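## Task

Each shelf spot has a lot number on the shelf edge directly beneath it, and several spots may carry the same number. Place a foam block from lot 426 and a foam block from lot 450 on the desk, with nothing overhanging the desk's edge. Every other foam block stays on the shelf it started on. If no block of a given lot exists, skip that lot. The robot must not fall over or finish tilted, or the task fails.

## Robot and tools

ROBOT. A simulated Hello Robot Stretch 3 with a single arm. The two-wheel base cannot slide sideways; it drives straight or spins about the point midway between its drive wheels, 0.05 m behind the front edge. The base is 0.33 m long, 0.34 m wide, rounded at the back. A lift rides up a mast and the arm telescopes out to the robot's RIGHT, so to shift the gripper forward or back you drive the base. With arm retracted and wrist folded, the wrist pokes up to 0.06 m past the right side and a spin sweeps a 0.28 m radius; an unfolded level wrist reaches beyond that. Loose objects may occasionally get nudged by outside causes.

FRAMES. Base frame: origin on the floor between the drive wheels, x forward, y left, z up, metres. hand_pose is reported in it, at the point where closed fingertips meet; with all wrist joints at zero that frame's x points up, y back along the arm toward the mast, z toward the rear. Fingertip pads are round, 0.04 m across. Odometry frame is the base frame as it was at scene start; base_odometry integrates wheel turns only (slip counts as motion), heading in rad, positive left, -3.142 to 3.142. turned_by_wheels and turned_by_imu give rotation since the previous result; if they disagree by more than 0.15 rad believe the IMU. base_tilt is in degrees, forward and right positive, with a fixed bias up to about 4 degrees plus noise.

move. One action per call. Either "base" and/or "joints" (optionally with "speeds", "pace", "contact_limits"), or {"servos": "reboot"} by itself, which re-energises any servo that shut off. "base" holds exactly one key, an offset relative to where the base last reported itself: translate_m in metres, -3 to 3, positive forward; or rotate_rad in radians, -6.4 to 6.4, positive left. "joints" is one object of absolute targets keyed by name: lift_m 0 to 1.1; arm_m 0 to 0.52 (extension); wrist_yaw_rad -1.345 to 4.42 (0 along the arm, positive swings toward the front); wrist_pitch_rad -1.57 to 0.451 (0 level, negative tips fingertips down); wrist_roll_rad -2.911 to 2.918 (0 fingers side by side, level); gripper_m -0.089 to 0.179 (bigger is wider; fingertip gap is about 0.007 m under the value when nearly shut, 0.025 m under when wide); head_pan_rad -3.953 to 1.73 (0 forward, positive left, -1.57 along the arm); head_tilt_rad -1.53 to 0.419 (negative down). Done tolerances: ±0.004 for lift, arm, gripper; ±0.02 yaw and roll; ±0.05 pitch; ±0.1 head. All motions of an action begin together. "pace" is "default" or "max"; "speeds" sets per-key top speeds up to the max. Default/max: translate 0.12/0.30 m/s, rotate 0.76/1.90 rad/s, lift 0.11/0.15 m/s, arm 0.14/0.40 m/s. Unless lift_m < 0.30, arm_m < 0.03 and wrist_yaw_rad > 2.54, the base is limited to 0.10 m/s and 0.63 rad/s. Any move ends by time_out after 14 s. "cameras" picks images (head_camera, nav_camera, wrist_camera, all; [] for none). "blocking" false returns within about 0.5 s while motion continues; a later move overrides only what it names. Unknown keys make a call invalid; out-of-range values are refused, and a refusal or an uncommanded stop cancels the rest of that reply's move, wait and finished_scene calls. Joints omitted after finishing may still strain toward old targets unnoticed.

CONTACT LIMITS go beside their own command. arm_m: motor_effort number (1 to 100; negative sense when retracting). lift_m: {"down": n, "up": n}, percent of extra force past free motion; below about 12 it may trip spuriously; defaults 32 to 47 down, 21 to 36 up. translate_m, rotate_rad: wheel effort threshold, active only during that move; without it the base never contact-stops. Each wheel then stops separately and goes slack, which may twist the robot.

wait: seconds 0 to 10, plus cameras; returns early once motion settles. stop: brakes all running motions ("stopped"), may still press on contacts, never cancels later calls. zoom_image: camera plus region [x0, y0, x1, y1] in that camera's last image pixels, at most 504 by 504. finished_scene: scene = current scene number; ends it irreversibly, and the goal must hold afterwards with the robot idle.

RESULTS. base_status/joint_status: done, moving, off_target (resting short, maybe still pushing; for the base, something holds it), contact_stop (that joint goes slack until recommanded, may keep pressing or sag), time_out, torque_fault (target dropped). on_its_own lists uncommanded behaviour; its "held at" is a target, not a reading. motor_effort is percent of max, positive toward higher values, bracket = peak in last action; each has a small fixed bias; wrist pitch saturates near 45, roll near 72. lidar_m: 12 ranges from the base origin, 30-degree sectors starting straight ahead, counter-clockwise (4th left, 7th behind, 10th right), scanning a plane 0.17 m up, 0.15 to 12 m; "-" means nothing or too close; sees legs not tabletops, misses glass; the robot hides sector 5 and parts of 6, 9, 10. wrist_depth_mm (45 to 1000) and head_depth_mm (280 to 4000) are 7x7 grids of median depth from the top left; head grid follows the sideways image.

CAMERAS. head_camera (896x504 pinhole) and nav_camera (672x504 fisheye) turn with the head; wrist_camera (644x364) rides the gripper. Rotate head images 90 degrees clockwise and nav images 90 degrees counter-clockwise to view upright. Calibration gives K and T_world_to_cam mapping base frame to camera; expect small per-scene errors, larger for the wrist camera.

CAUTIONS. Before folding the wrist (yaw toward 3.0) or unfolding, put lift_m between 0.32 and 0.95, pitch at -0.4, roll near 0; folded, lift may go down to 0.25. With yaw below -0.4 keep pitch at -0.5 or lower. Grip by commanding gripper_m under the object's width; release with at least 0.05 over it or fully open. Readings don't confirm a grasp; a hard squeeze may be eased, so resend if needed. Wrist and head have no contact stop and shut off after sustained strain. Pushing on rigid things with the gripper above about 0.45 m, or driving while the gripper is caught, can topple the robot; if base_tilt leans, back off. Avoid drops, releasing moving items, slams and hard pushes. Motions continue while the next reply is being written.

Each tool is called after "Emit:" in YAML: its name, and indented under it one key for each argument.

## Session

Emit:
move:
  joints: {"head_pan_rad": -1.57, "head_tilt_rad": -0.4}
  pace: "max"

Emit:
move:
  joints: {"head_pan_rad": 0.6}
  pace: "max"
  cameras: ["head_camera","nav_camera"]

Emit:
move:
  joints: {"head_pan_rad": -3.14}
  pace: "max"
  cameras: ["head_camera","nav_camera"]

Scene clock: 2.07 s.
move: done
base_odometry: x=+0.000 y=+0.000 heading=+0.000
turned_by_wheels: +0.000
turned_by_imu: +0.000
base_tilt: forward=-0.3 right=-1.2
lidar_m: 0.84 0.77 0.78 0.96 1.17 1.16 1.57 1.48 1.13 1.38 3.09 1.31
head_depth_mm: 1497 1551 1609 1619 1104 1233 1349 / 1632 1713 1776 1735 1102 1720 1414 / 1808 1903 1980 1722 1157 1700 1412 / 2015 2136 2265 1702 1849 1761 1395 / 2317 2459 2607 1661 2216 1751 1396 / 2685 2877 3103 2897 2361 1744 1382 / 2734 2853 3063 3123 2301 1739 1380
base_status: not commanded
joint_positions: lift_m=+0.306 arm_m=+0.001 wrist_yaw_rad=+2.853 wrist_pitch_rad=-0.337 wrist_roll_rad=+0.000 gripper_m=+0.037 head_pan_rad=-1.578 head_tilt_rad=-0.405
joint_status: all done
measured_speeds: translate_m=+0.000 rotate_rad=+0.000 lift_m=+0.000 arm_m=+0.000 wrist_yaw_rad=+0.000 wrist_pitch_rad=+0.000 wrist_roll_rad=+0.000 head_pan_rad=+0.024 head_tilt_rad=+0.000
motor_effort: left_wheel=-0.1(0.5) right_wheel=+0.2(1.2) lift_m=+26.5(27.3) arm_m=-11.3(11.3) wrist_yaw_rad=+0.3(2.2) wrist_pitch_rad=+2.1(2.2) wrist_roll_rad=+0.0(0.3) gripper_m=+0.2(1.0) head_pan_rad=+3.5(5.8) head_tilt_rad=+1.2(6.9)
hand_pose: x=+0.0453 y=+0.0786 z=+0.3376 quat_wxyz=(+0.218, +0.707, +0.017, +0.673) (m; base frame)
wrist_depth_mm: 133 - - - - - - / 136 - - - - - - / 144 - - - - - - / 156 186 868 868 832 - - / 169 180 733 670 666 684 660 / 574 193 126 565 129 573 571 / 503 205 315 495 482 490 490
pictures: head_camera (sideways), nav_camera (sideways), wrist_camera
camera_calibration:
head_camera: T_world_to_cam=[[-0.0437496, 0.345008, -0.937579, 1.23585], [0.997199, -0.041908, -0.0619528, 0.0741969], [-0.0606663, -0.937664, -0.342209, 0.401359], [0, 0, 0, 1]] pos_world=[0.00442779, -0.0469298, 1.30065]
nav_camera: T_world_to_cam=[[0.014368, -0.369391, 0.929163, -1.1663], [-0.999892, -0.00829514, 0.0121639, 0.0404564], [0.00321429, -0.929237, -0.36947, 0.434054], [0, 0, 0, 1]] pos_world=[0.0558143, -0.0271471, 1.24356]
wrist_camera: T_world_to_cam=[[0.968732, -0.247103, -0.0223289, -0.0102512], [-0.145362, -0.492322, -0.858189, 0.367545], [0.201068, 0.834601, -0.512847, 0.26461], [0, 0, 0, 1]] pos_world=[0.0101531, -0.0424262, 0.450899]

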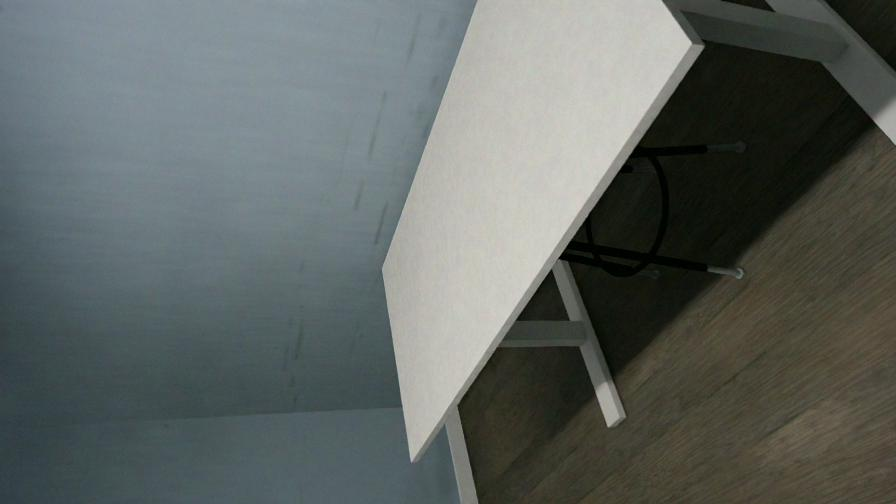

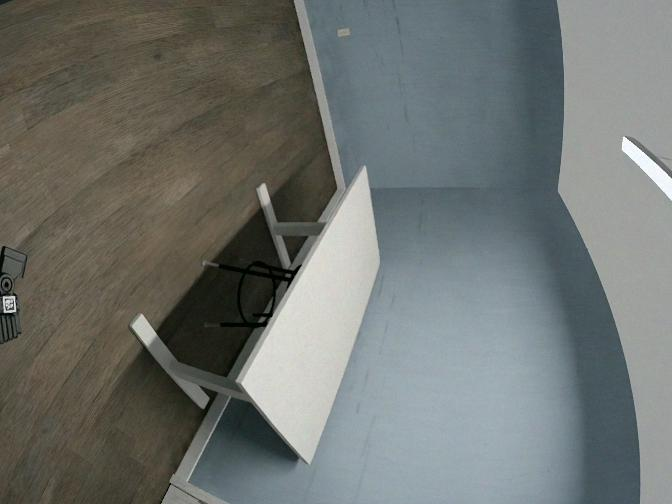

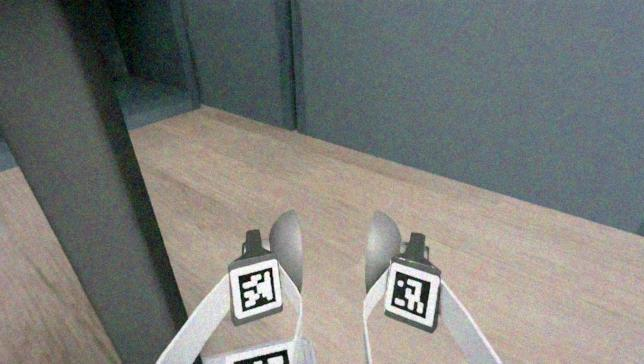

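Scene clock: 4.37 s.
move: done
base_odometry: x=+0.000 y=+0.000 heading=+0.000
turned_by_wheels: +0.000
turned_by_imu: +0.000
base_tilt: forward=-0.2 right=-1.2
lidar_m: 0.84 0.77 0.78 0.96 1.17 1.17 1.57 1.48 1.13 1.38 3.10 1.31
head_depth_mm: 651 689 737 797 859 936 1032 / 641 694 736 792 859 930 1016 / 635 677 722 779 840 929 1015 / 630 672 717 770 834 909 996 / 625 666 711 765 826 896 981 / 619 660 702 756 817 887 972 / 615 655 701 750 808 878 959
base_status: not commanded
joint_positions: lift_m=+0.306 arm_m=+0.001 wrist_yaw_rad=+2.853 wrist_pitch_rad=-0.337 wrist_roll_rad=+0.000 gripper_m=+0.037 head_pan_rad=+0.608 head_tilt_rad=-0.400
joint_status: all done
measured_speeds: translate_m=+0.000 rotate_rad=+0.000 lift_m=+0.000 arm_m=+0.000 wrist_yaw_rad=+0.000 wrist_pitch_rad=+0.000 wrist_roll_rad=+0.000 head_pan_rad=-0.024 head_tilt_rad=+0.000
motor_effort: left_wheel=+0.0(0.8) right_wheel=+0.0(1.2) lift_m=+26.4(27.1) arm_m=-12.4(13.0) wrist_yaw_rad=-0.9(1.9) wrist_pitch_rad=+2.1(2.2) wrist_roll_rad=+0.1(0.3) gripper_m=+0.7(0.9) head_pan_rad=-3.6(5.5) head_tilt_rad=+5.3(5.5)
hand_pose: x=+0.0453 y=+0.0786 z=+0.3376 quat_wxyz=(+0.218, +0.707, +0.017, +0.673) (m; base frame)
wrist_depth_mm: 133 - - - - - - / 136 - - - - - - / 145 - - - - - - / 156 186 880 865 820 - - / 169 181 734 665 664 691 655 / 573 194 126 562 129 580 574 / 502 205 312 500 481 494 489
pictures: head_camera (sideways), nav_camera (sideways)
camera_calibration:
head_camera: T_world_to_cam=[[-0.253084, -0.232677, -0.939047, 1.23906], [-0.541481, 0.838437, -0.0618121, 0.0833589], [0.801715, 0.492833, -0.338185, 0.390821], [0, 0, 0, 1]] pos_world=[0.045397, 0.0257999, 1.30086]
nav_camera: T_world_to_cam=[[0.290086, 0.222794, 0.930706, -1.17], [0.584217, -0.811506, 0.0121693, 0.0307542], [0.757985, 0.540204, -0.365567, 0.42436], [0, 0, 0, 1]] pos_world=[-0.00022419, 0.0563864, 1.24369]

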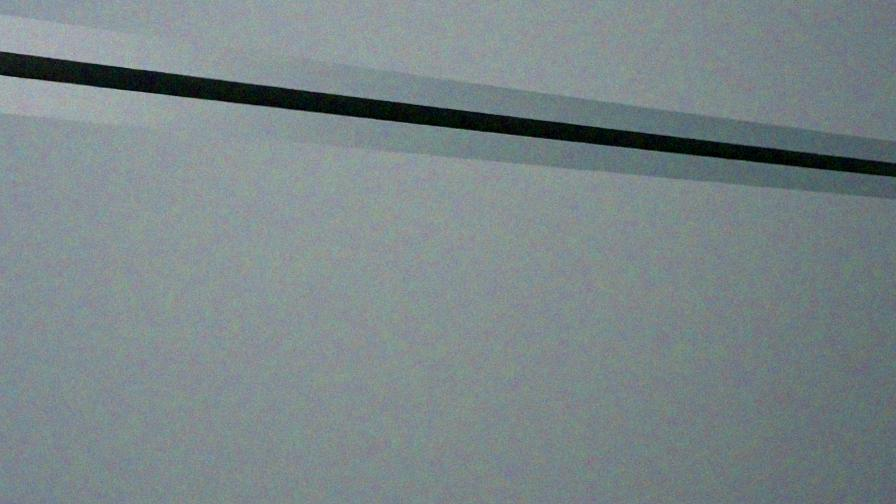

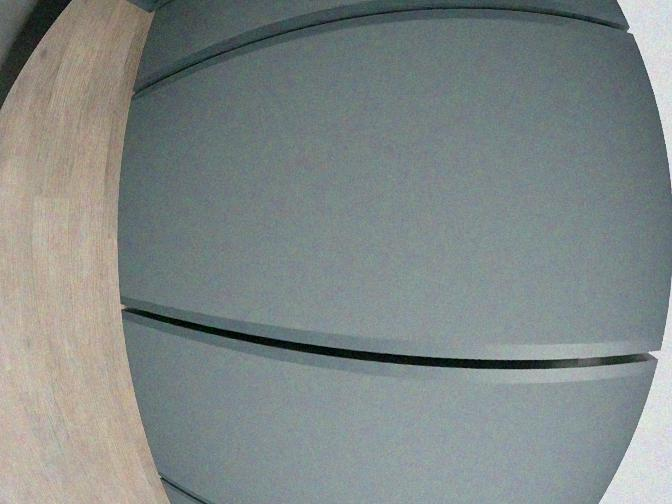

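Scene clock: 7.23 s.
move: done
base_odometry: x=+0.000 y=+0.000 heading=+0.000
turned_by_wheels: +0.000
turned_by_imu: +0.000
base_tilt: forward=-0.2 right=-1.2
lidar_m: 0.85 0.77 0.78 0.96 1.17 1.16 1.57 1.48 1.13 1.38 3.09 1.31
head_depth_mm: 1522 1620 1676 1782 1558 1700 1431 / 1383 1480 1625 1818 1722 1686 1420 / 1778 1851 1583 1690 1806 1755 1422 / 1652 1773 1900 2068 2177 1782 1412 / 1531 1618 1735 1856 2011 1768 1399 / 1398 1483 1572 1677 1805 1757 1395 / 1315 1383 1467 1549 1658 1708 1388
base_status: not commanded
joint_positions: lift_m=+0.306 arm_m=+0.001 wrist_yaw_rad=+2.853 wrist_pitch_rad=-0.337 wrist_roll_rad=+0.000 gripper_m=+0.037 head_pan_rad=-3.148 head_tilt_rad=-0.400
joint_status: all done
measured_speeds: translate_m=+0.000 rotate_rad=+0.000 lift_m=+0.000 arm_m=+0.000 wrist_yaw_rad=+0.000 wrist_pitch_rad=+0.000 wrist_roll_rad=+0.000 head_pan_rad=+0.024 head_tilt_rad=+0.000
motor_effort: left_wheel=+0.0(0.6) right_wheel=+0.6(1.5) lift_m=+26.0(27.4) arm_m=-12.3(12.9) wrist_yaw_rad=+0.1(2.2) wrist_pitch_rad=+2.1(2.1) wrist_roll_rad=+0.1(0.3) gripper_m=+0.2(1.2) head_pan_rad=+3.4(5.1) head_tilt_rad=+4.1(6.0)
hand_pose: x=+0.0453 y=+0.0786 z=+0.3376 quat_wxyz=(+0.218, +0.707, +0.017, +0.673) (m; base frame)
wrist_depth_mm: 134 - - - - - - / 136 - - - - - - / 145 - - - - - - / 156 186 856 863 815 - - / 169 181 730 676 657 692 655 / 572 193 126 559 129 574 573 / 504 205 315 496 481 494 496
pictures: head_camera (sideways), nav_camera (sideways)
camera_calibration:
head_camera: T_world_to_cam=[[0.340562, 0.0440524, -0.93919, 1.23569], [-0.0415292, -0.997222, -0.0618334, 0.0804132], [-0.939305, 0.0600618, -0.337786, 0.400977], [0, 0, 0, 1]] pos_world=[-0.0408476, 0.00167141, 1.30096]
nav_camera: T_world_to_cam=[[-0.364995, -0.0146005, 0.930895, -1.16623], [-0.00897279, 0.999886, 0.0121645, 0.0343931], [-0.930966, -0.00391276, -0.365084, 0.434063], [0, 0, 0, 1]] pos_world=[-0.0212611, -0.0497184, 1.24369]

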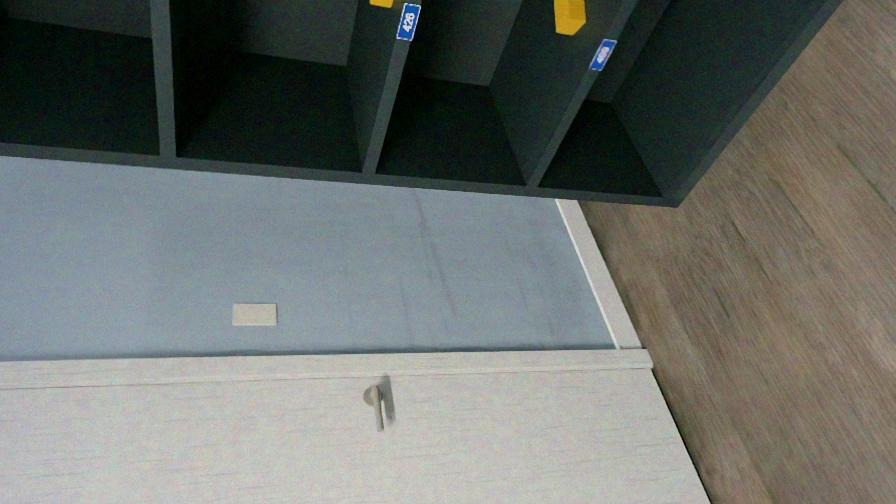

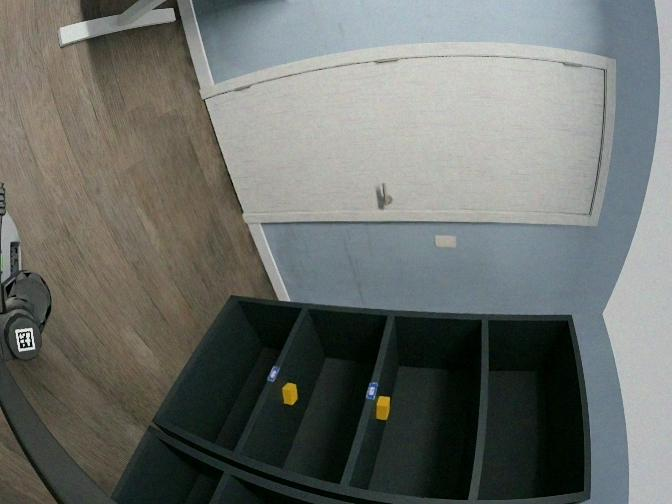

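Emit:
move:
  joints: {"head_pan_rad": -3.9, "head_tilt_rad": -0.35}
  cameras: ["head_camera","nav_camera"]

Scene clock: 94.07 s.
move: done
base_odometry: x=+0.000 y=+0.000 heading=+0.000
turned_by_wheels: +0.000
turned_by_imu: +0.000
base_tilt: forward=-0.2 right=-1.3
lidar_m: 0.84 0.77 0.78 0.96 1.17 1.17 1.57 1.48 1.13 1.37 3.08 1.31
head_depth_mm: - - - - - - - / 1356 - - - - - - / 1373 1416 1521 1548 1576 1710 1426 / 1070 1123 1255 1202 1410 1580 1434 / 1377 1079 1540 1314 1387 1582 1439 / 1416 1472 1590 1683 1547 1753 1464 / 1433 1497 1605 1706 1467 1744 1446
base_status: not commanded
joint_positions: lift_m=+0.306 arm_m=+0.001 wrist_yaw_rad=+2.853 wrist_pitch_rad=-0.337 wrist_roll_rad=+0.000 gripper_m=+0.037 head_pan_rad=-3.916 head_tilt_rad=-0.349
joint_status: all done
measured_speeds: all 0
motor_effort: left_wheel=-0.4(0.5) right_wheel=+1.1(1.1) lift_m=+26.5(26.9) arm_m=-11.9(12.6) wrist_yaw_rad=-0.7(1.5) wrist_pitch_rad=+2.1(2.1) wrist_roll_rad=+0.2(0.3) gripper_m=+0.7(1.0) head_pan_rad=-0.7(4.7) head_tilt_rad=+5.1(7.8)
hand_pose: x=+0.0453 y=+0.0786 z=+0.3376 quat_wxyz=(+0.218, +0.707, +0.017, +0.673) (m; base frame)
wrist_depth_mm: 134 - - - - - - / 136 - - - - - - / 144 - - - - - - / 155 186 882 857 828 - - / 170 181 734 671 663 695 660 / 570 193 126 566 129 577 571 / 507 205 313 498 480 492 486
pictures: head_camera (sideways), nav_camera (sideways)
camera_calibration:
head_camera: T_world_to_cam=[[0.240827, -0.17093, -0.955398, 1.25738], [-0.724847, -0.686298, -0.0599269, 0.082059], [-0.645445, 0.70695, -0.289177, 0.335905], [0, 0, 0, 1]] pos_world=[-0.0265221, 0.0337723, 1.30335]
nav_camera: T_world_to_cam=[[-0.238224, 0.209368, 0.948374, -1.18978], [0.688633, 0.724994, 0.0129258, 0.0291381], [-0.68486, 0.656162, -0.316889, 0.36981], [0, 0, 0, 1]] pos_world=[-0.0502336, -0.0146765, 1.24517]

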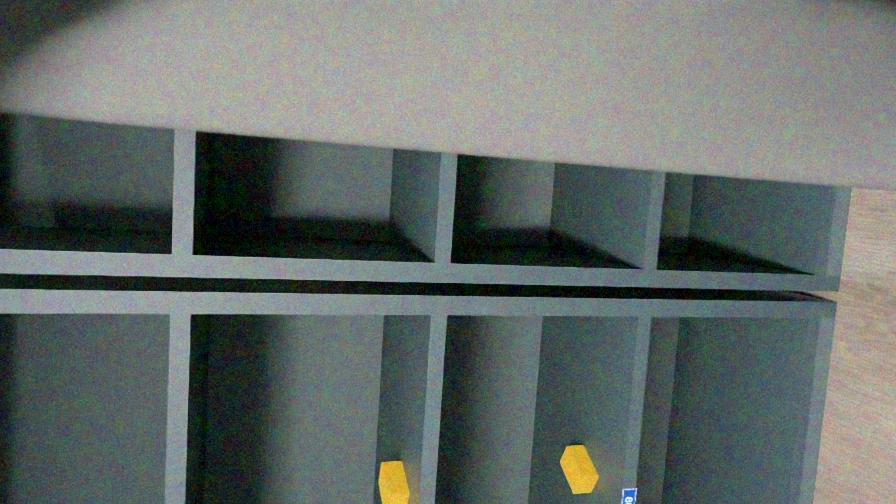

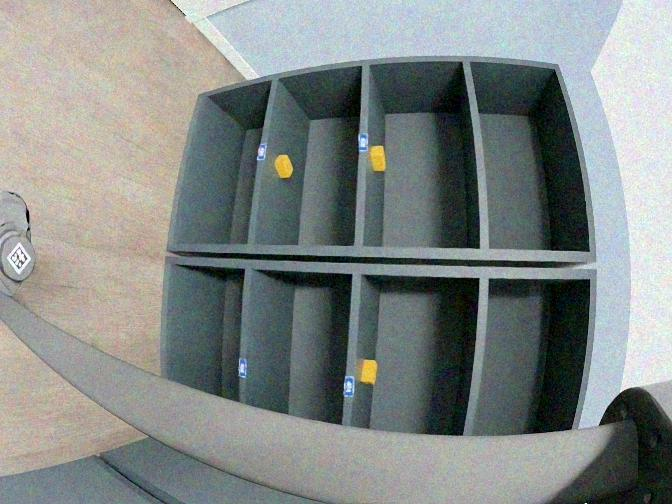

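Emit:
move:
  base: {"rotate_rad": 2.275}
  joints: {"head_pan_rad": 0.0, "head_tilt_rad": -0.4, "lift_m": 0.27}
  pace: "max"
  cameras: ["head_camera","nav_camera"]

Scene clock: 106.10 s.
move: done
base_odometry: x=+0.000 y=+0.000 heading=+2.275
turned_by_wheels: +2.275
turned_by_imu: +2.230
base_tilt: forward=-0.3 right=-1.3
lidar_m: 1.16 1.57 1.55 1.48 1.57 1.33 3.10 1.09 0.80 0.77 0.80 1.10
head_depth_mm: 1349 1433 1511 1649 1469 1658 1432 / 1343 1435 1510 1647 1452 1708 1418 / 1348 1444 1507 1649 1520 1686 1413 / 1345 1436 1518 1639 1502 1664 1405 / 1035 1097 1216 1269 1342 1469 1403 / 1310 1162 1470 1631 1410 1598 1390 / 1335 1426 1506 1641 1470 1638 1384
base_status: done
joint_positions: lift_m=+0.270 arm_m=+0.001 wrist_yaw_rad=+2.853 wrist_pitch_rad=-0.339 wrist_roll_rad=+0.000 gripper_m=+0.037 head_pan_rad=+0.008 head_tilt_rad=-0.400
joint_status: all done
measured_speeds: translate_m=+0.000 rotate_rad=+0.000 lift_m=+0.000 arm_m=+0.000 wrist_yaw_rad=+0.000 wrist_pitch_rad=+0.000 wrist_roll_rad=+0.000 head_pan_rad=-0.024 head_tilt_rad=+0.000
motor_effort: left_wheel=-6.3(15.2) right_wheel=+9.5(14.5) lift_m=+25.7(29.9) arm_m=-12.1(13.1) wrist_yaw_rad=-1.1(1.8) wrist_pitch_rad=+2.4(2.4) wrist_roll_rad=+0.1(0.3) gripper_m=+0.5(1.1) head_pan_rad=-2.7(5.3) head_tilt_rad=-3.7(7.9)
hand_pose: x=+0.0452 y=+0.0785 z=+0.3009 quat_wxyz=(+0.218, +0.706, +0.018, +0.673) (m; base frame)
wrist_depth_mm: 134 - - - - - - / 136 - - - - - - / 144 - - - - - - / 156 186 801 801 796 788 771 / 170 181 670 616 607 622 627 / 526 194 126 517 128 522 528 / 462 205 266 434 442 450 452
pictures: head_camera (sideways), nav_camera (sideways)
camera_calibration:
head_camera: T_world_to_cam=[[-0.339749, -0.0490976, -0.939234, 1.23991], [0.0266944, 0.997731, -0.0618117, 0.0799407], [0.940137, -0.0460727, -0.337668, 0.389288], [0, 0, 0, 1]] pos_world=[0.0531415, -0.000946871, 1.30096]
nav_camera: T_world_to_cam=[[0.364632, 0.0200381, 0.930936, -1.17072], [0.0237704, -0.999643, 0.0122065, 0.0341233], [0.930848, 0.0176779, -0.364978, 0.4226], [0, 0, 0, 1]] pos_world=[0.0326946, 0.0500994, 1.24369]

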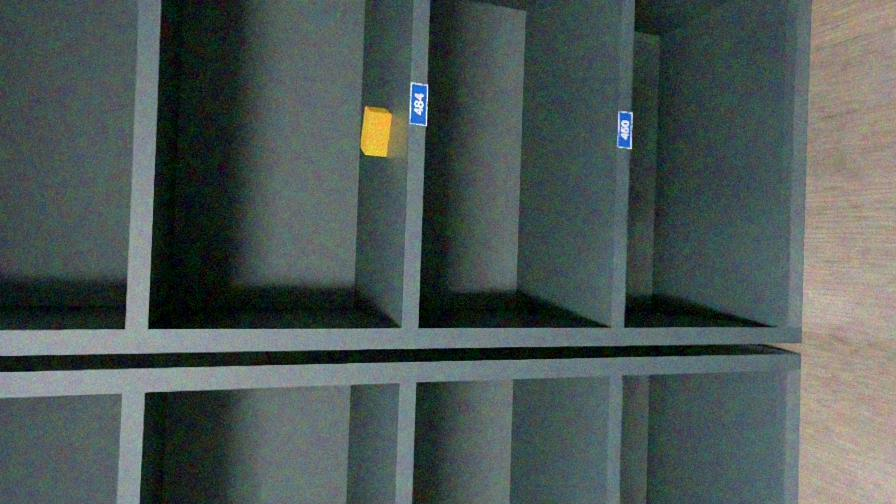

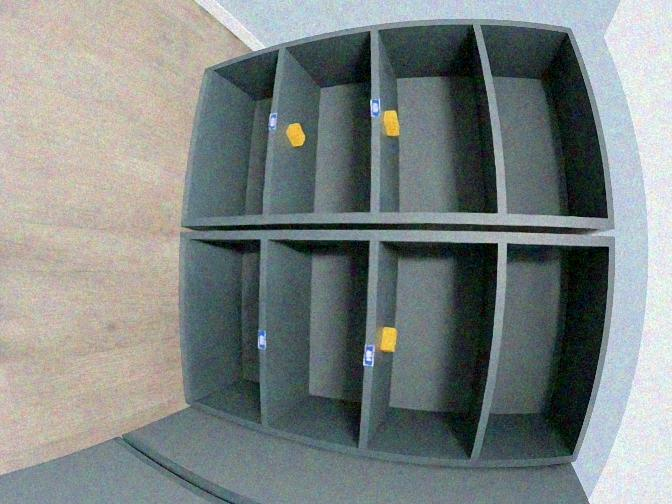

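Emit:
zoom_image:
  camera: "head_camera"
  region: [380, 60, 660, 180]

Emit:
move:
  joints: {"head_pan_rad": 0.5, "head_tilt_rad": -0.4}
  cameras: ["head_camera"]

Emit:
zoom_image:
  camera: "head_camera"
  region: [390, 0, 890, 504]

Scaled by 1.800 from the camera's 896x504 image, which has a finer 1280x720 frame.

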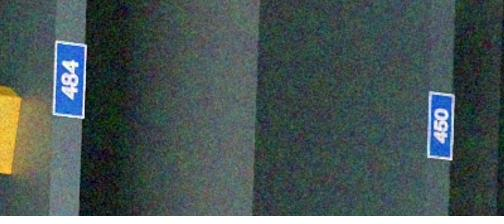

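Scene clock: 112.97 s.
move: done
base_odometry: x=+0.000 y=+0.000 heading=+2.275
turned_by_wheels: +0.000
turned_by_imu: +0.000
base_tilt: forward=-0.3 right=-1.2
lidar_m: 1.16 1.57 1.55 1.48 1.56 1.33 3.10 1.10 0.80 0.77 0.80 1.10
head_depth_mm: 1314 1010 1078 1127 1269 1530 1364 / 1394 1454 1533 1630 1384 1518 1380 / 1469 1536 1597 1751 1520 1685 1409 / 1540 1616 1714 1829 1682 1671 1408 / 1558 1616 1696 1868 1950 1690 1393 / 1360 1414 1493 1648 1758 1752 1400 / 1685 1785 1900 1994 2062 1747 1387
base_status: not commanded
joint_positions: lift_m=+0.270 arm_m=+0.001 wrist_yaw_rad=+2.853 wrist_pitch_rad=-0.339 wrist_roll_rad=+0.000 gripper_m=+0.037 head_pan_rad=+0.509 head_tilt_rad=-0.400
joint_status: all done
measured_speeds: all 0
motor_effort: left_wheel=-6.4(6.7) right_wheel=+10.0(10.2) lift_m=+23.3(24.2) arm_m=-9.3(10.9) wrist_yaw_rad=-1.0(1.6) wrist_pitch_rad=+2.2(2.4) wrist_roll_rad=+0.1(0.3) gripper_m=+0.4(0.9) head_pan_rad=+2.1(5.1) head_tilt_rad=-4.1(6.3)
hand_pose: x=+0.0452 y=+0.0785 z=+0.3009 quat_wxyz=(+0.218, +0.706, +0.018, +0.673) (m; base frame)
wrist_depth_mm: 133 - - - - - - / 136 - - - - - - / 144 - - - - - - / 155 186 818 802 791 789 768 / 171 181 660 619 616 632 619 / 527 194 126 515 129 525 524 / 465 205 268 434 442 456 451
pictures: head_camera (sideways)
camera_calibration:
head_camera: T_world_to_cam=[[-0.2747, -0.206221, -0.939156, 1.23932], [-0.455482, 0.888099, -0.0617827, 0.082894], [0.846804, 0.410797, -0.33789, 0.390144], [0, 0, 0, 1]] pos_world=[0.0478217, 0.0216851, 1.30086]

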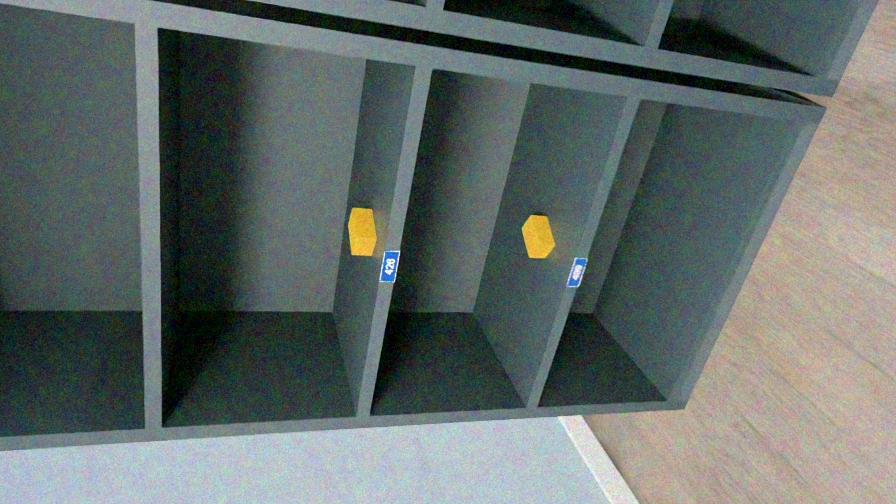

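Scaled by 1.000.

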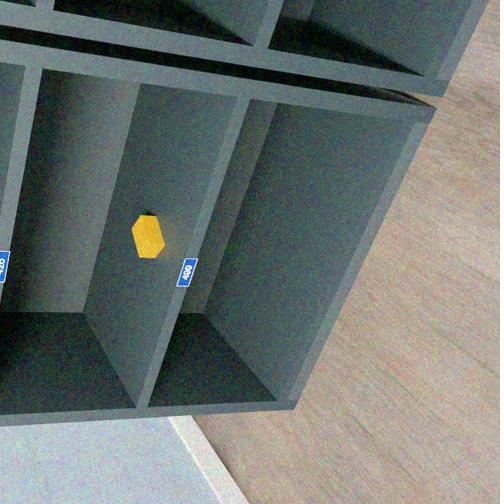

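Emit:
zoom_image:
  camera: "head_camera"
  region: [370, 240, 430, 300]

Emit:
zoom_image:
  camera: "head_camera"
  region: [550, 245, 610, 300]

Scaled by 8.400 from the camera's 896x504 image, which has a finer 1280x720 frame.

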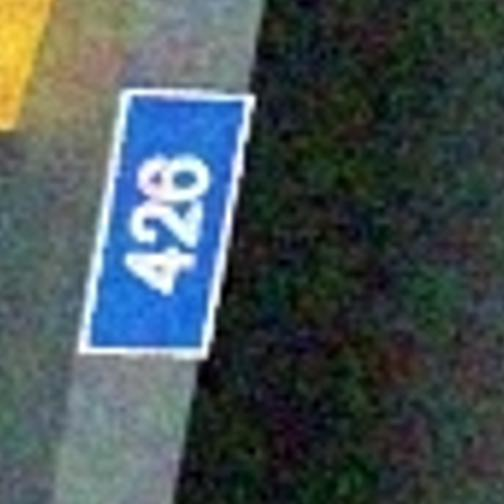

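Scaled by 8.400 from the camera's 896x504 image, which has a finer 1280x720 frame.

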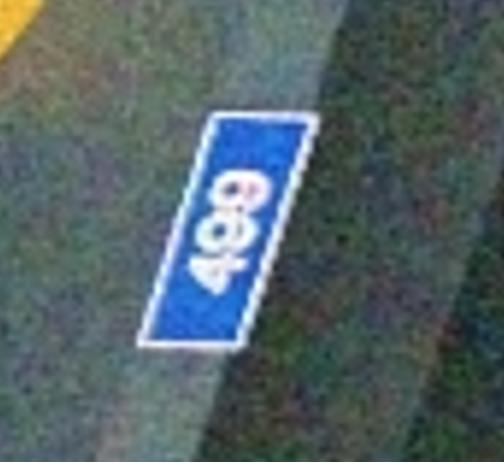

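Emit:
move:
  base: {"translate_m": 0.56}
  joints: {"head_pan_rad": 0.0}
  pace: "max"
  contact_limits: {"translate_m": 50}
  cameras: []

Emit:
move:
  base: {"rotate_rad": 1.585}
  joints: {"head_pan_rad": -1.57}
  pace: "max"
  cameras: []

Emit:
move:
  base: {"translate_m": 0.58}
  joints: {"head_tilt_rad": -0.6}
  pace: "max"
  contact_limits: {"translate_m": 50}
  cameras: ["head_camera","nav_camera"]

Scene clock: 146.57 s.
move: done
base_odometry: x=-0.362 y=+0.427 heading=+2.275
turned_by_wheels: +0.000
turned_by_imu: +0.000
base_tilt: forward=-0.3 right=-1.2
lidar_m: 0.61 0.63 1.22 1.49 1.45 1.46 3.65 1.10 0.80 0.78 0.80 1.01
head_depth_mm: 560 926 993 957 714 1076 848 / 503 927 989 941 708 1066 843 / 509 930 985 932 701 1060 838 / 520 922 986 922 694 1048 837 / 532 913 977 898 688 1007 830 / 484 571 586 604 636 721 775 / 485 515 551 588 642 707 775
base_status: done
joint_positions: lift_m=+0.270 arm_m=+0.001 wrist_yaw_rad=+2.853 wrist_pitch_rad=-0.339 wrist_roll_rad=+0.000 gripper_m=+0.037 head_pan_rad=-0.001 head_tilt_rad=-0.400
joint_status: all done
measured_speeds: all 0
motor_effort: left_wheel=+3.3(9.6) right_wheel=+2.8(16.8) lift_m=+24.8(30.1) arm_m=-6.5(8.8) wrist_yaw_rad=-0.3(2.2) wrist_pitch_rad=+2.3(2.5) wrist_roll_rad=+0.0(0.3) gripper_m=+0.7(1.0) head_pan_rad=+3.4(5.4) head_tilt_rad=-2.0(3.9)
contact_limits: translate_m 50 (maximum 100)
hand_pose: x=+0.0452 y=+0.0785 z=+0.3009 quat_wxyz=(+0.218, +0.706, +0.018, +0.673) (m; base frame)
wrist_depth_mm: 133 - - - - - - / 136 - - - - - - / 145 - - - - - - / 156 186 799 808 789 748 - / 171 181 672 615 617 625 607 / 524 194 126 521 129 526 519 / 464 205 265 431 439 454 452
pictures: none
No camera images: "cameras" was empty.

Scene clock: 148.70 s.
move: done
base_odometry: x=-0.362 y=+0.427 heading=-2.424
turned_by_wheels: +1.585
turned_by_imu: +1.553
base_tilt: forward=-0.2 right=-1.2
lidar_m: 1.49 1.45 1.44 3.64 1.10 0.81 0.77 0.80 1.01 0.61 0.62 1.22
head_depth_mm: 559 939 1004 955 714 1077 851 / 570 933 999 944 707 1057 842 / 513 934 998 931 701 1058 835 / 519 927 996 918 693 1049 828 / 533 923 984 906 686 1015 830 / 490 569 584 607 640 727 777 / 485 521 556 592 642 716 780
base_status: done
joint_positions: lift_m=+0.270 arm_m=+0.001 wrist_yaw_rad=+2.853 wrist_pitch_rad=-0.339 wrist_roll_rad=+0.000 gripper_m=+0.037 head_pan_rad=-1.577 head_tilt_rad=-0.400
joint_status: all done
measured_speeds: all 0
motor_effort: left_wheel=-7.5(15.1) right_wheel=+6.7(14.8) lift_m=+25.6(25.6) arm_m=-12.4(13.3) wrist_yaw_rad=+0.4(1.8) wrist_pitch_rad=+2.3(2.4) wrist_roll_rad=-0.1(0.3) gripper_m=+0.6(1.1) head_pan_rad=+3.2(5.5) head_tilt_rad=-0.7(2.4)
hand_pose: x=+0.0452 y=+0.0785 z=+0.3009 quat_wxyz=(+0.218, +0.706, +0.018, +0.673) (m; base frame)
wrist_depth_mm: 134 - - - - - - / 136 - - - - - - / 145 - - - - - - / 155 186 816 792 791 795 788 / 171 181 675 615 612 623 629 / 526 194 126 516 128 528 520 / 465 205 268 432 444 455 453
pictures: none
No camera images: "cameras" was empty.

Scene clock: 151.97 s.
move: done
base_odometry: x=-0.799 y=+0.046 heading=-2.424
turned_by_wheels: +0.000
turned_by_imu: +0.001
base_tilt: forward=-0.3 right=-1.1
lidar_m: 0.91 0.95 1.12 1.60 1.92 1.40 1.35 1.40 0.69 1.05 0.77 0.94
head_depth_mm: 857 921 857 704 925 917 1056 / 857 941 904 695 1100 957 1140 / 858 937 887 1175 1091 955 1164 / 854 937 877 1177 1082 946 1154 / 855 941 856 1179 1082 941 1149 / 853 936 849 1169 1062 933 1139 / 852 939 834 1177 1057 930 1137
base_status: done
joint_positions: lift_m=+0.270 arm_m=+0.001 wrist_yaw_rad=+2.853 wrist_pitch_rad=-0.339 wrist_roll_rad=+0.000 gripper_m=+0.037 head_pan_rad=-1.570 head_tilt_rad=-0.604
joint_status: all done
measured_speeds: all 0
motor_effort: left_wheel=-0.1(13.0) right_wheel=+6.7(15.6) lift_m=+28.8(28.8) arm_m=-10.0(12.7) wrist_yaw_rad=-0.9(1.8) wrist_pitch_rad=+2.3(2.4) wrist_roll_rad=+0.1(0.3) gripper_m=+0.6(1.0) head_pan_rad=+3.0(4.1) head_tilt_rad=+2.5(7.3)
contact_limits: translate_m 50 (maximum 100)
hand_pose: x=+0.0452 y=+0.0785 z=+0.3009 quat_wxyz=(+0.218, +0.706, +0.018, +0.673) (m; base frame)
wrist_depth_mm: 133 - - - - - - / 136 - - - - - - / 144 - - - - - 976 / 156 186 794 795 788 780 784 / 170 180 668 607 604 628 621 / 526 194 126 513 129 531 528 / 463 206 268 433 439 450 452
pictures: head_camera (sideways), nav_camera (sideways)
camera_calibration:
head_camera: T_world_to_cam=[[-0.0466549, 0.523116, -0.850983, 1.123], [0.997498, -0.0209018, -0.0675363, 0.081417], [-0.0531165, -0.852005, -0.520832, 0.633709], [0, 0, 0, 1]] pos_world=[0.0048405, -0.0458339, 1.29121]
nav_camera: T_world_to_cam=[[0.0174234, -0.545629, 0.837846, -1.04717], [-0.99979, -0.0185552, 0.00870748, 0.0449857], [0.0107953, -0.837822, -0.545837, 0.663498], [0, 0, 0, 1]] pos_world=[0.0560588, -0.0146367, 1.23914]

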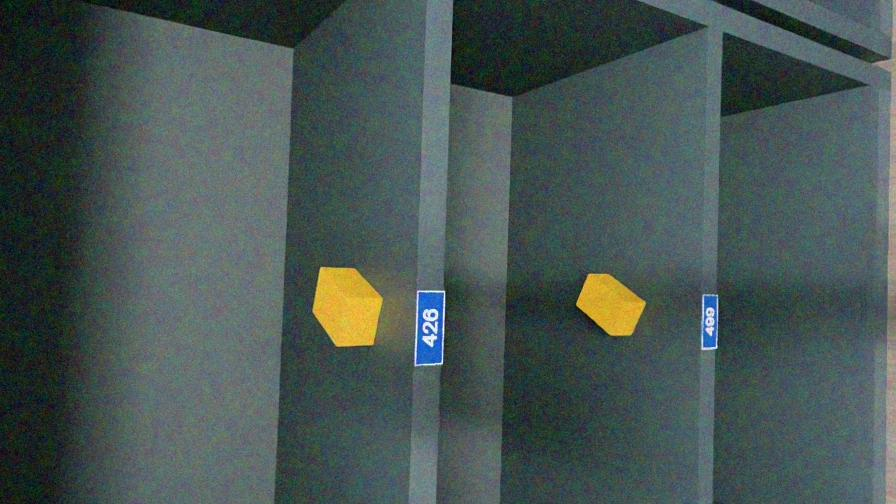

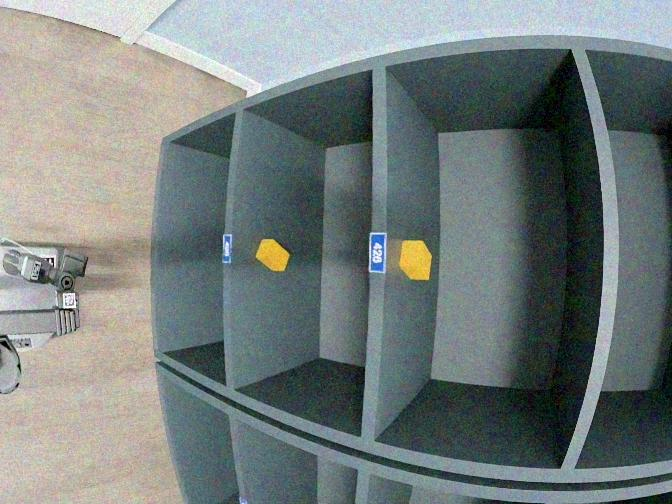

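Emit:
zoom_image:
  camera: "head_camera"
  region: [290, 250, 410, 370]

Emit:
move:
  base: {"translate_m": 0.045}
  joints: {"lift_m": 0.93, "wrist_pitch_rad": -0.4}
  pace: "max"
  cameras: []

Scaled by 4.200 from the camera's 896x504 image, which has a finer 1280x720 frame.

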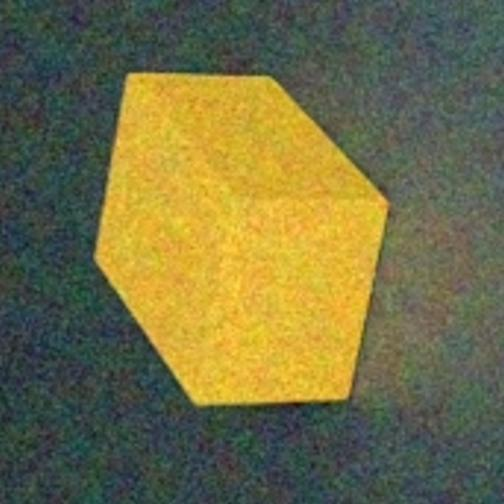

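Scene clock: 169.80 s.
move: done
base_odometry: x=-0.833 y=+0.016 heading=-2.424
turned_by_wheels: +0.000
turned_by_imu: -0.001
base_tilt: forward=-0.3 right=-1.2
lidar_m: 0.87 0.90 1.10 1.87 1.98 1.45 1.40 1.45 0.72 1.05 0.74 0.90
head_depth_mm: 858 944 926 708 1033 - - / 857 943 913 701 1103 - - / 854 940 896 692 1094 925 - / 853 937 887 687 1088 919 - / 853 939 871 1173 1079 944 - / 855 939 860 1166 1068 933 - / 853 937 843 1173 1059 931 1142
base_status: done
joint_positions: lift_m=+0.930 arm_m=+0.001 wrist_yaw_rad=+2.853 wrist_pitch_rad=-0.413 wrist_roll_rad=+0.000 gripper_m=+0.037 head_pan_rad=-1.570 head_tilt_rad=-0.600
joint_status: all done
measured_speeds: all 0
motor_effort: left_wheel=+5.3(11.2) right_wheel=+4.7(12.8) lift_m=+27.0(34.0) arm_m=-5.2(8.7) wrist_yaw_rad=-0.4(2.1) wrist_pitch_rad=+2.1(4.0) wrist_roll_rad=-0.2(0.3) gripper_m=+0.4(1.0) head_pan_rad=+2.8(3.8) head_tilt_rad=+2.1(4.2)
hand_pose: x=+0.0428 y=+0.0701 z=+0.9437 quat_wxyz=(+0.243, +0.705, +0.044, +0.664) (m; base frame)
wrist_depth_mm: 134 - - - - - - / 138 - - - - - - / 150 - - - - - - / 163 182 - - - - 914 / - 191 - - - - - / - 208 126 - 129 - - / - - - - - - -
pictures: none
No camera images: "cameras" was empty.

Emit:
move:
  base: {"translate_m": 0.09}
  joints: {"wrist_yaw_rad": -0.35, "gripper_m": 0.179, "lift_m": 1.0}
  cameras: []

Emit:
move:
  joints: {"wrist_pitch_rad": -0.25, "arm_m": 0.15, "lift_m": 1.02}
  contact_limits: {"arm_m": 30}
  cameras: ["wrist_camera","head_camera"]

Scene clock: 199.20 s.
move: done
base_odometry: x=-0.901 y=-0.043 heading=-2.424
turned_by_wheels: +0.000
turned_by_imu: -0.001
base_tilt: forward=-0.3 right=-1.3
lidar_m: 0.78 0.81 1.07 1.45 2.11 1.54 1.48 1.49 0.77 1.05 0.69 0.81
head_depth_mm: 858 943 927 676 - - - / 856 942 910 664 - - - / 859 943 898 659 - - - / 856 944 885 1172 414 950 - / 856 940 871 1171 1081 946 1153 / 854 938 860 1171 1069 940 1150 / 853 926 848 944 1020 937 1123
base_status: done
joint_positions: lift_m=+1.000 arm_m=+0.001 wrist_yaw_rad=-0.347 wrist_pitch_rad=-0.414 wrist_roll_rad=+0.000 gripper_m=+0.179 head_pan_rad=-1.570 head_tilt_rad=-0.600
joint_status: all done
measured_speeds: all 0
motor_effort: left_wheel=+5.3(10.5) right_wheel=+5.0(8.5) lift_m=+28.8(32.6) arm_m=-1.5(3.5) wrist_yaw_rad=-3.7(7.4) wrist_pitch_rad=+2.0(2.2) wrist_roll_rad=-0.1(0.3) gripper_m=+0.8(83.8) head_pan_rad=+3.3(3.4) head_tilt_rad=+2.1(2.9)
hand_pose: x=-0.0980 y=-0.3570 z=+1.0137 quat_wxyz=(+0.657, +0.024, -0.706, -0.263) (m; base frame)
wrist_depth_mm: - - - - - - - / - - - - - - - / - - 366 - - - - / - - - - - - - / - 143 - - 817 - - / - 126 - - - - - / - - - - - - 105
pictures: none
No camera images: "cameras" was empty.

Scene clock: 201.57 s.
move: done
base_odometry: x=-0.901 y=-0.043 heading=-2.424
turned_by_wheels: +0.000
turned_by_imu: +0.000
base_tilt: forward=-0.3 right=-1.2
lidar_m: 0.78 0.81 1.07 1.45 2.11 1.54 1.48 1.49 0.77 1.05 0.69 0.81
head_depth_mm: 856 927 - 711 1112 943 1152 / 856 926 - - 1071 933 1171 / 856 941 - - 1095 954 1163 / 856 939 881 684 1047 953 1161 / 852 939 872 1172 1082 945 1154 / 853 940 859 1170 1071 939 1147 / 850 925 849 945 1021 936 1118
base_status: not commanded
joint_positions: lift_m=+1.020 arm_m=+0.150 wrist_yaw_rad=-0.347 wrist_pitch_rad=-0.272 wrist_roll_rad=+0.000 gripper_m=+0.179 head_pan_rad=-1.570 head_tilt_rad=-0.600
joint_status: all done
measured_speeds: all 0
motor_effort: left_wheel=+5.3(5.8) right_wheel=+5.2(5.9) lift_m=+24.6(32.4) arm_m=+12.3(15.0) wrist_yaw_rad=-2.6(4.3) wrist_pitch_rad=+3.7(6.0) wrist_roll_rad=-0.1(0.3) gripper_m=+0.8(1.1) head_pan_rad=+2.6(3.2) head_tilt_rad=+2.1(2.7)
contact_limits: arm_m 30 (drawing in: default 31, maximum 55; extending or still: default 39, maximum 69)
hand_pose: x=-0.1033 y=-0.5209 z=+1.0666 quat_wxyz=(+0.674, -0.026, -0.706, -0.216) (m; base frame)
wrist_depth_mm: - - - - 674 - - / - - - - - - - / - - - - - - - / - - - - - - - / - 142 - - - - - / - 126 258 275 - - - / - - - - - - 105
pictures: head_camera (sideways), wrist_camera
camera_calibration:
head_camera: T_world_to_cam=[[-0.0467541, 0.519846, -0.85298, 1.12552], [0.997504, -0.0209349, -0.0674346, 0.0812905], [-0.0529127, -0.854003, -0.51757, 0.629444], [0, 0, 0, 1]] pos_world=[0.00484077, -0.0458495, 1.29131]
wrist_camera: T_world_to_cam=[[-0.95306, 0.302134, -0.0197633, 0.086727], [0.154683, 0.429744, -0.889603, 1.22118], [-0.260286, -0.850903, -0.456307, 0.182693], [0, 0, 0, 1]] pos_world=[-0.0586859, -0.395542, 1.17144]

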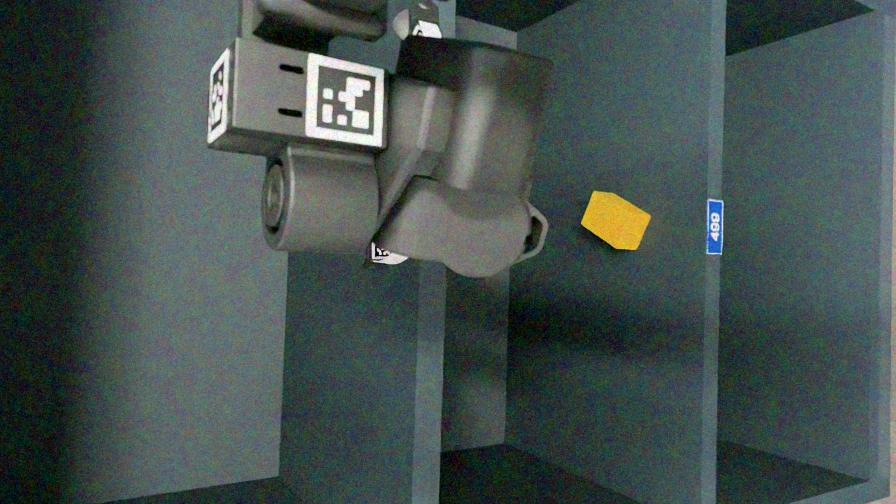

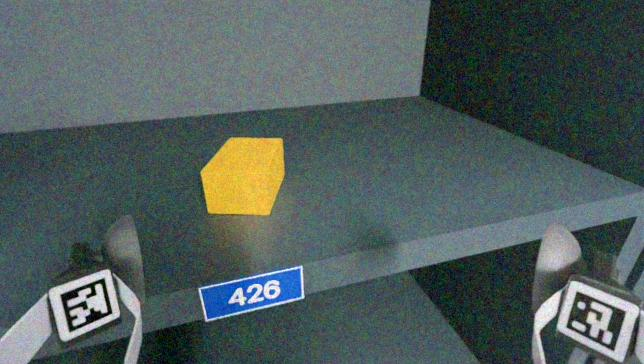

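Emit:
move:
  base: {"translate_m": 0.024}
  joints: {"lift_m": 0.98}
  cameras: []

Emit:
move:
  joints: {"arm_m": 0.26}
  contact_limits: {"arm_m": 30}
  cameras: ["wrist_camera"]

Scene clock: 219.87 s.
move: done
base_odometry: x=-0.919 y=-0.059 heading=-2.424
turned_by_wheels: +0.000
turned_by_imu: +0.000
base_tilt: forward=-0.3 right=-1.1
lidar_m: 0.76 0.79 1.06 1.44 2.14 1.57 1.51 0.85 0.79 1.05 0.68 0.79
head_depth_mm: 858 941 1000 649 1077 939 1163 / 858 938 1000 - - 936 1172 / 859 938 977 - 960 932 1167 / 855 940 948 638 298 949 1161 / 855 939 873 1169 1081 942 1155 / 854 936 859 1168 1069 939 1147 / 843 916 848 879 993 913 1095
base_status: done
joint_positions: lift_m=+0.980 arm_m=+0.150 wrist_yaw_rad=-0.347 wrist_pitch_rad=-0.272 wrist_roll_rad=+0.000 gripper_m=+0.179 head_pan_rad=-1.570 head_tilt_rad=-0.600
joint_status: all done
measured_speeds: all 0
motor_effort: left_wheel=+3.4(9.2) right_wheel=+5.9(10.7) lift_m=+25.4(27.5) arm_m=+7.2(8.5) wrist_yaw_rad=-3.2(3.8) wrist_pitch_rad=+3.5(3.7) wrist_roll_rad=+0.3(0.3) gripper_m=+1.1(1.1) head_pan_rad=+1.8(2.7) head_tilt_rad=+0.9(1.9)
contact_limits: arm_m 30 (drawing in: default 31, maximum 55; extending or still: default 39, maximum 69)
hand_pose: x=-0.1033 y=-0.5209 z=+1.0267 quat_wxyz=(+0.674, -0.026, -0.706, -0.216) (m; base frame)
wrist_depth_mm: - - - - 699 - - / - - - - - - - / - - - - - - - / - - - - - - - / - 143 242 257 - - - / - 139 - - - - - / - - - - - 673 105
pictures: none
No camera images: "cameras" was empty.

Scene clock: 221.93 s.
move: done
base_odometry: x=-0.919 y=-0.059 heading=-2.424
turned_by_wheels: +0.000
turned_by_imu: +0.000
base_tilt: forward=-0.3 right=-1.2
lidar_m: 0.76 0.79 1.07 1.44 2.15 1.57 1.51 0.85 0.79 1.05 0.68 0.79
head_depth_mm: 860 940 303 1219 1113 939 1159 / 855 941 355 649 1105 934 1174 / 853 927 352 347 1096 928 1161 / 851 939 643 638 1086 947 1164 / 855 940 873 1177 1076 947 1151 / 858 942 861 1172 1070 937 1146 / 843 912 850 879 999 917 1101
base_status: not commanded
joint_positions: lift_m=+0.980 arm_m=+0.260 wrist_yaw_rad=-0.347 wrist_pitch_rad=-0.272 wrist_roll_rad=+0.000 gripper_m=+0.179 head_pan_rad=-1.570 head_tilt_rad=-0.600
joint_status: all done
measured_speeds: all 0
motor_effort: left_wheel=+3.5(3.8) right_wheel=+5.9(6.6) lift_m=+28.9(29.8) arm_m=+12.9(14.8) wrist_yaw_rad=-2.7(4.6) wrist_pitch_rad=+3.6(3.7) wrist_roll_rad=+0.0(0.3) gripper_m=+0.5(1.0) head_pan_rad=+2.1(2.6) head_tilt_rad=+0.7(1.4)
contact_limits: arm_m 30 (drawing in: default 31, maximum 55; extending or still: default 39, maximum 69)
hand_pose: x=-0.1033 y=-0.6309 z=+1.0267 quat_wxyz=(+0.674, -0.026, -0.706, -0.216) (m; base frame)
wrist_depth_mm: - - - - - 589 - / - - - - - - - / - - - - - - - / - - - - - - - / - 142 - - - - - / - 126 - - - - - / 154 159 163 162 167 - 105
pictures: wrist_camera
camera_calibration:
wrist_camera: T_world_to_cam=[[-0.953015, 0.302285, -0.0196673, 0.119113], [0.154485, 0.429145, -0.889926, 1.23296], [-0.260571, -0.851151, -0.45568, 0.0701209], [0, 0, 0, 1]] pos_world=[-0.0586854, -0.505441, 1.13154]

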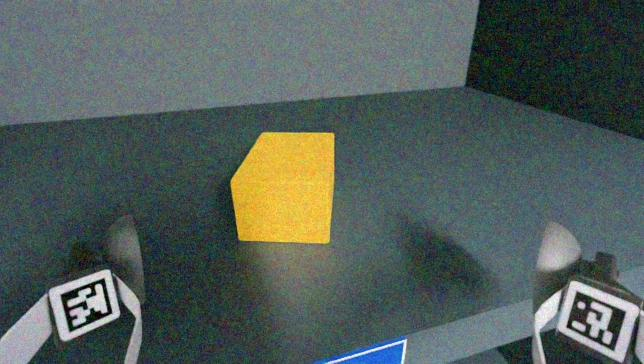

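Emit:
move:
  joints: {"arm_m": 0.358}
  contact_limits: {"arm_m": 30}
  cameras: []

Emit:
move:
  joints: {"gripper_m": 0.02}
  cameras: ["wrist_camera"]

Scene clock: 231.70 s.
move: done
base_odometry: x=-0.919 y=-0.059 heading=-2.424
turned_by_wheels: +0.000
turned_by_imu: +0.000
base_tilt: forward=-0.4 right=-1.2
lidar_m: 0.76 0.79 1.06 1.44 2.15 1.56 1.50 0.85 0.79 1.05 0.68 0.79
head_depth_mm: 854 940 361 1219 1110 940 1163 / 856 926 378 702 1106 936 1167 / 856 915 431 658 1098 932 1158 / 856 925 464 1178 1085 951 1153 / 857 943 874 1176 1083 945 1149 / 855 938 859 1168 1074 938 1147 / 841 912 848 879 995 919 1095
base_status: not commanded
joint_positions: lift_m=+0.980 arm_m=+0.358 wrist_yaw_rad=-0.347 wrist_pitch_rad=-0.272 wrist_roll_rad=+0.000 gripper_m=+0.179 head_pan_rad=-1.570 head_tilt_rad=-0.600
joint_status: all done
measured_speeds: all 0
motor_effort: left_wheel=+3.3(3.8) right_wheel=+6.0(6.7) lift_m=+27.8(28.6) arm_m=+13.0(14.4) wrist_yaw_rad=-1.9(4.4) wrist_pitch_rad=+3.6(3.6) wrist_roll_rad=+0.0(0.4) gripper_m=+0.5(1.1) head_pan_rad=+2.1(2.2) head_tilt_rad=-0.1(1.1)
contact_limits: arm_m 30 (drawing in: default 31, maximum 55; extending or still: default 39, maximum 69)
hand_pose: x=-0.1033 y=-0.7289 z=+1.0267 quat_wxyz=(+0.674, -0.026, -0.706, -0.216) (m; base frame)
wrist_depth_mm: - - - - - 518 - / - - - - - - - / - - - - - - - / - - - 185 - - - / - 142 - 160 159 - - / - 126 - 130 125 - - / 154 159 158 135 153 161 105
pictures: none
No camera images: "cameras" was empty.

Scene clock: 233.83 s.
move: done
base_odometry: x=-0.919 y=-0.059 heading=-2.424
turned_by_wheels: +0.000
turned_by_imu: +0.000
base_tilt: forward=-0.2 right=-1.2
lidar_m: 0.76 0.79 1.06 1.44 2.15 1.57 1.51 0.85 0.79 1.05 0.68 0.78
head_depth_mm: 859 941 360 1218 1104 937 1168 / 856 927 378 702 1103 932 1172 / 858 916 431 657 1093 934 1156 / 856 926 464 1174 1092 948 1155 / 853 941 871 1171 1083 944 1154 / 854 939 857 1165 1075 939 1144 / 846 916 845 879 993 915 1094
base_status: not commanded
joint_positions: lift_m=+0.980 arm_m=+0.358 wrist_yaw_rad=-0.348 wrist_pitch_rad=-0.272 wrist_roll_rad=+0.000 gripper_m=+0.021 head_pan_rad=-1.570 head_tilt_rad=-0.600
joint_status: all done
measured_speeds: all 0
motor_effort: left_wheel=+3.1(3.8) right_wheel=+5.5(6.6) lift_m=+27.2(27.9) arm_m=+12.2(13.5) wrist_yaw_rad=-3.3(4.2) wrist_pitch_rad=+3.6(3.7) wrist_roll_rad=-0.2(0.3) gripper_m=-17.8(89.3) head_pan_rad=+1.1(2.3) head_tilt_rad=-1.2(1.3)
contact_limits: arm_m 30 (drawing in: default 31, maximum 55; extending or still: default 39, maximum 69)
hand_pose: x=-0.1034 y=-0.7289 z=+1.0268 quat_wxyz=(+0.674, -0.027, -0.706, -0.216) (m; base frame)
wrist_depth_mm: - - - - - 515 - / - - - - - - - / - - - - - - - / - - - 185 - - - / - - 153 160 152 - - / - - 128 130 127 - - / 159 113 154 134 153 152 166
pictures: wrist_camera
camera_calibration:
wrist_camera: T_world_to_cam=[[-0.952909, 0.302618, -0.0196651, 0.148847], [0.154611, 0.429018, -0.889966, 1.27501], [-0.260883, -0.851097, -0.455604, -0.0133899], [0, 0, 0, 1]] pos_world=[-0.0587851, -0.603441, 1.13154]

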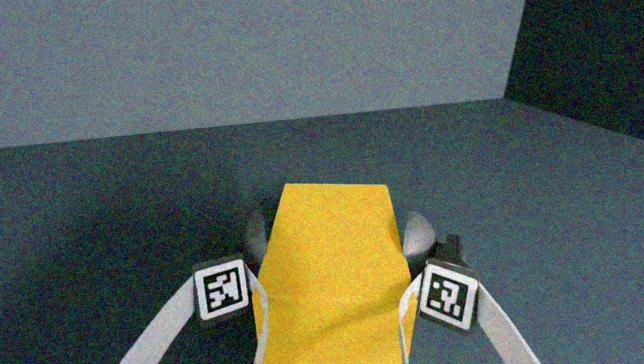

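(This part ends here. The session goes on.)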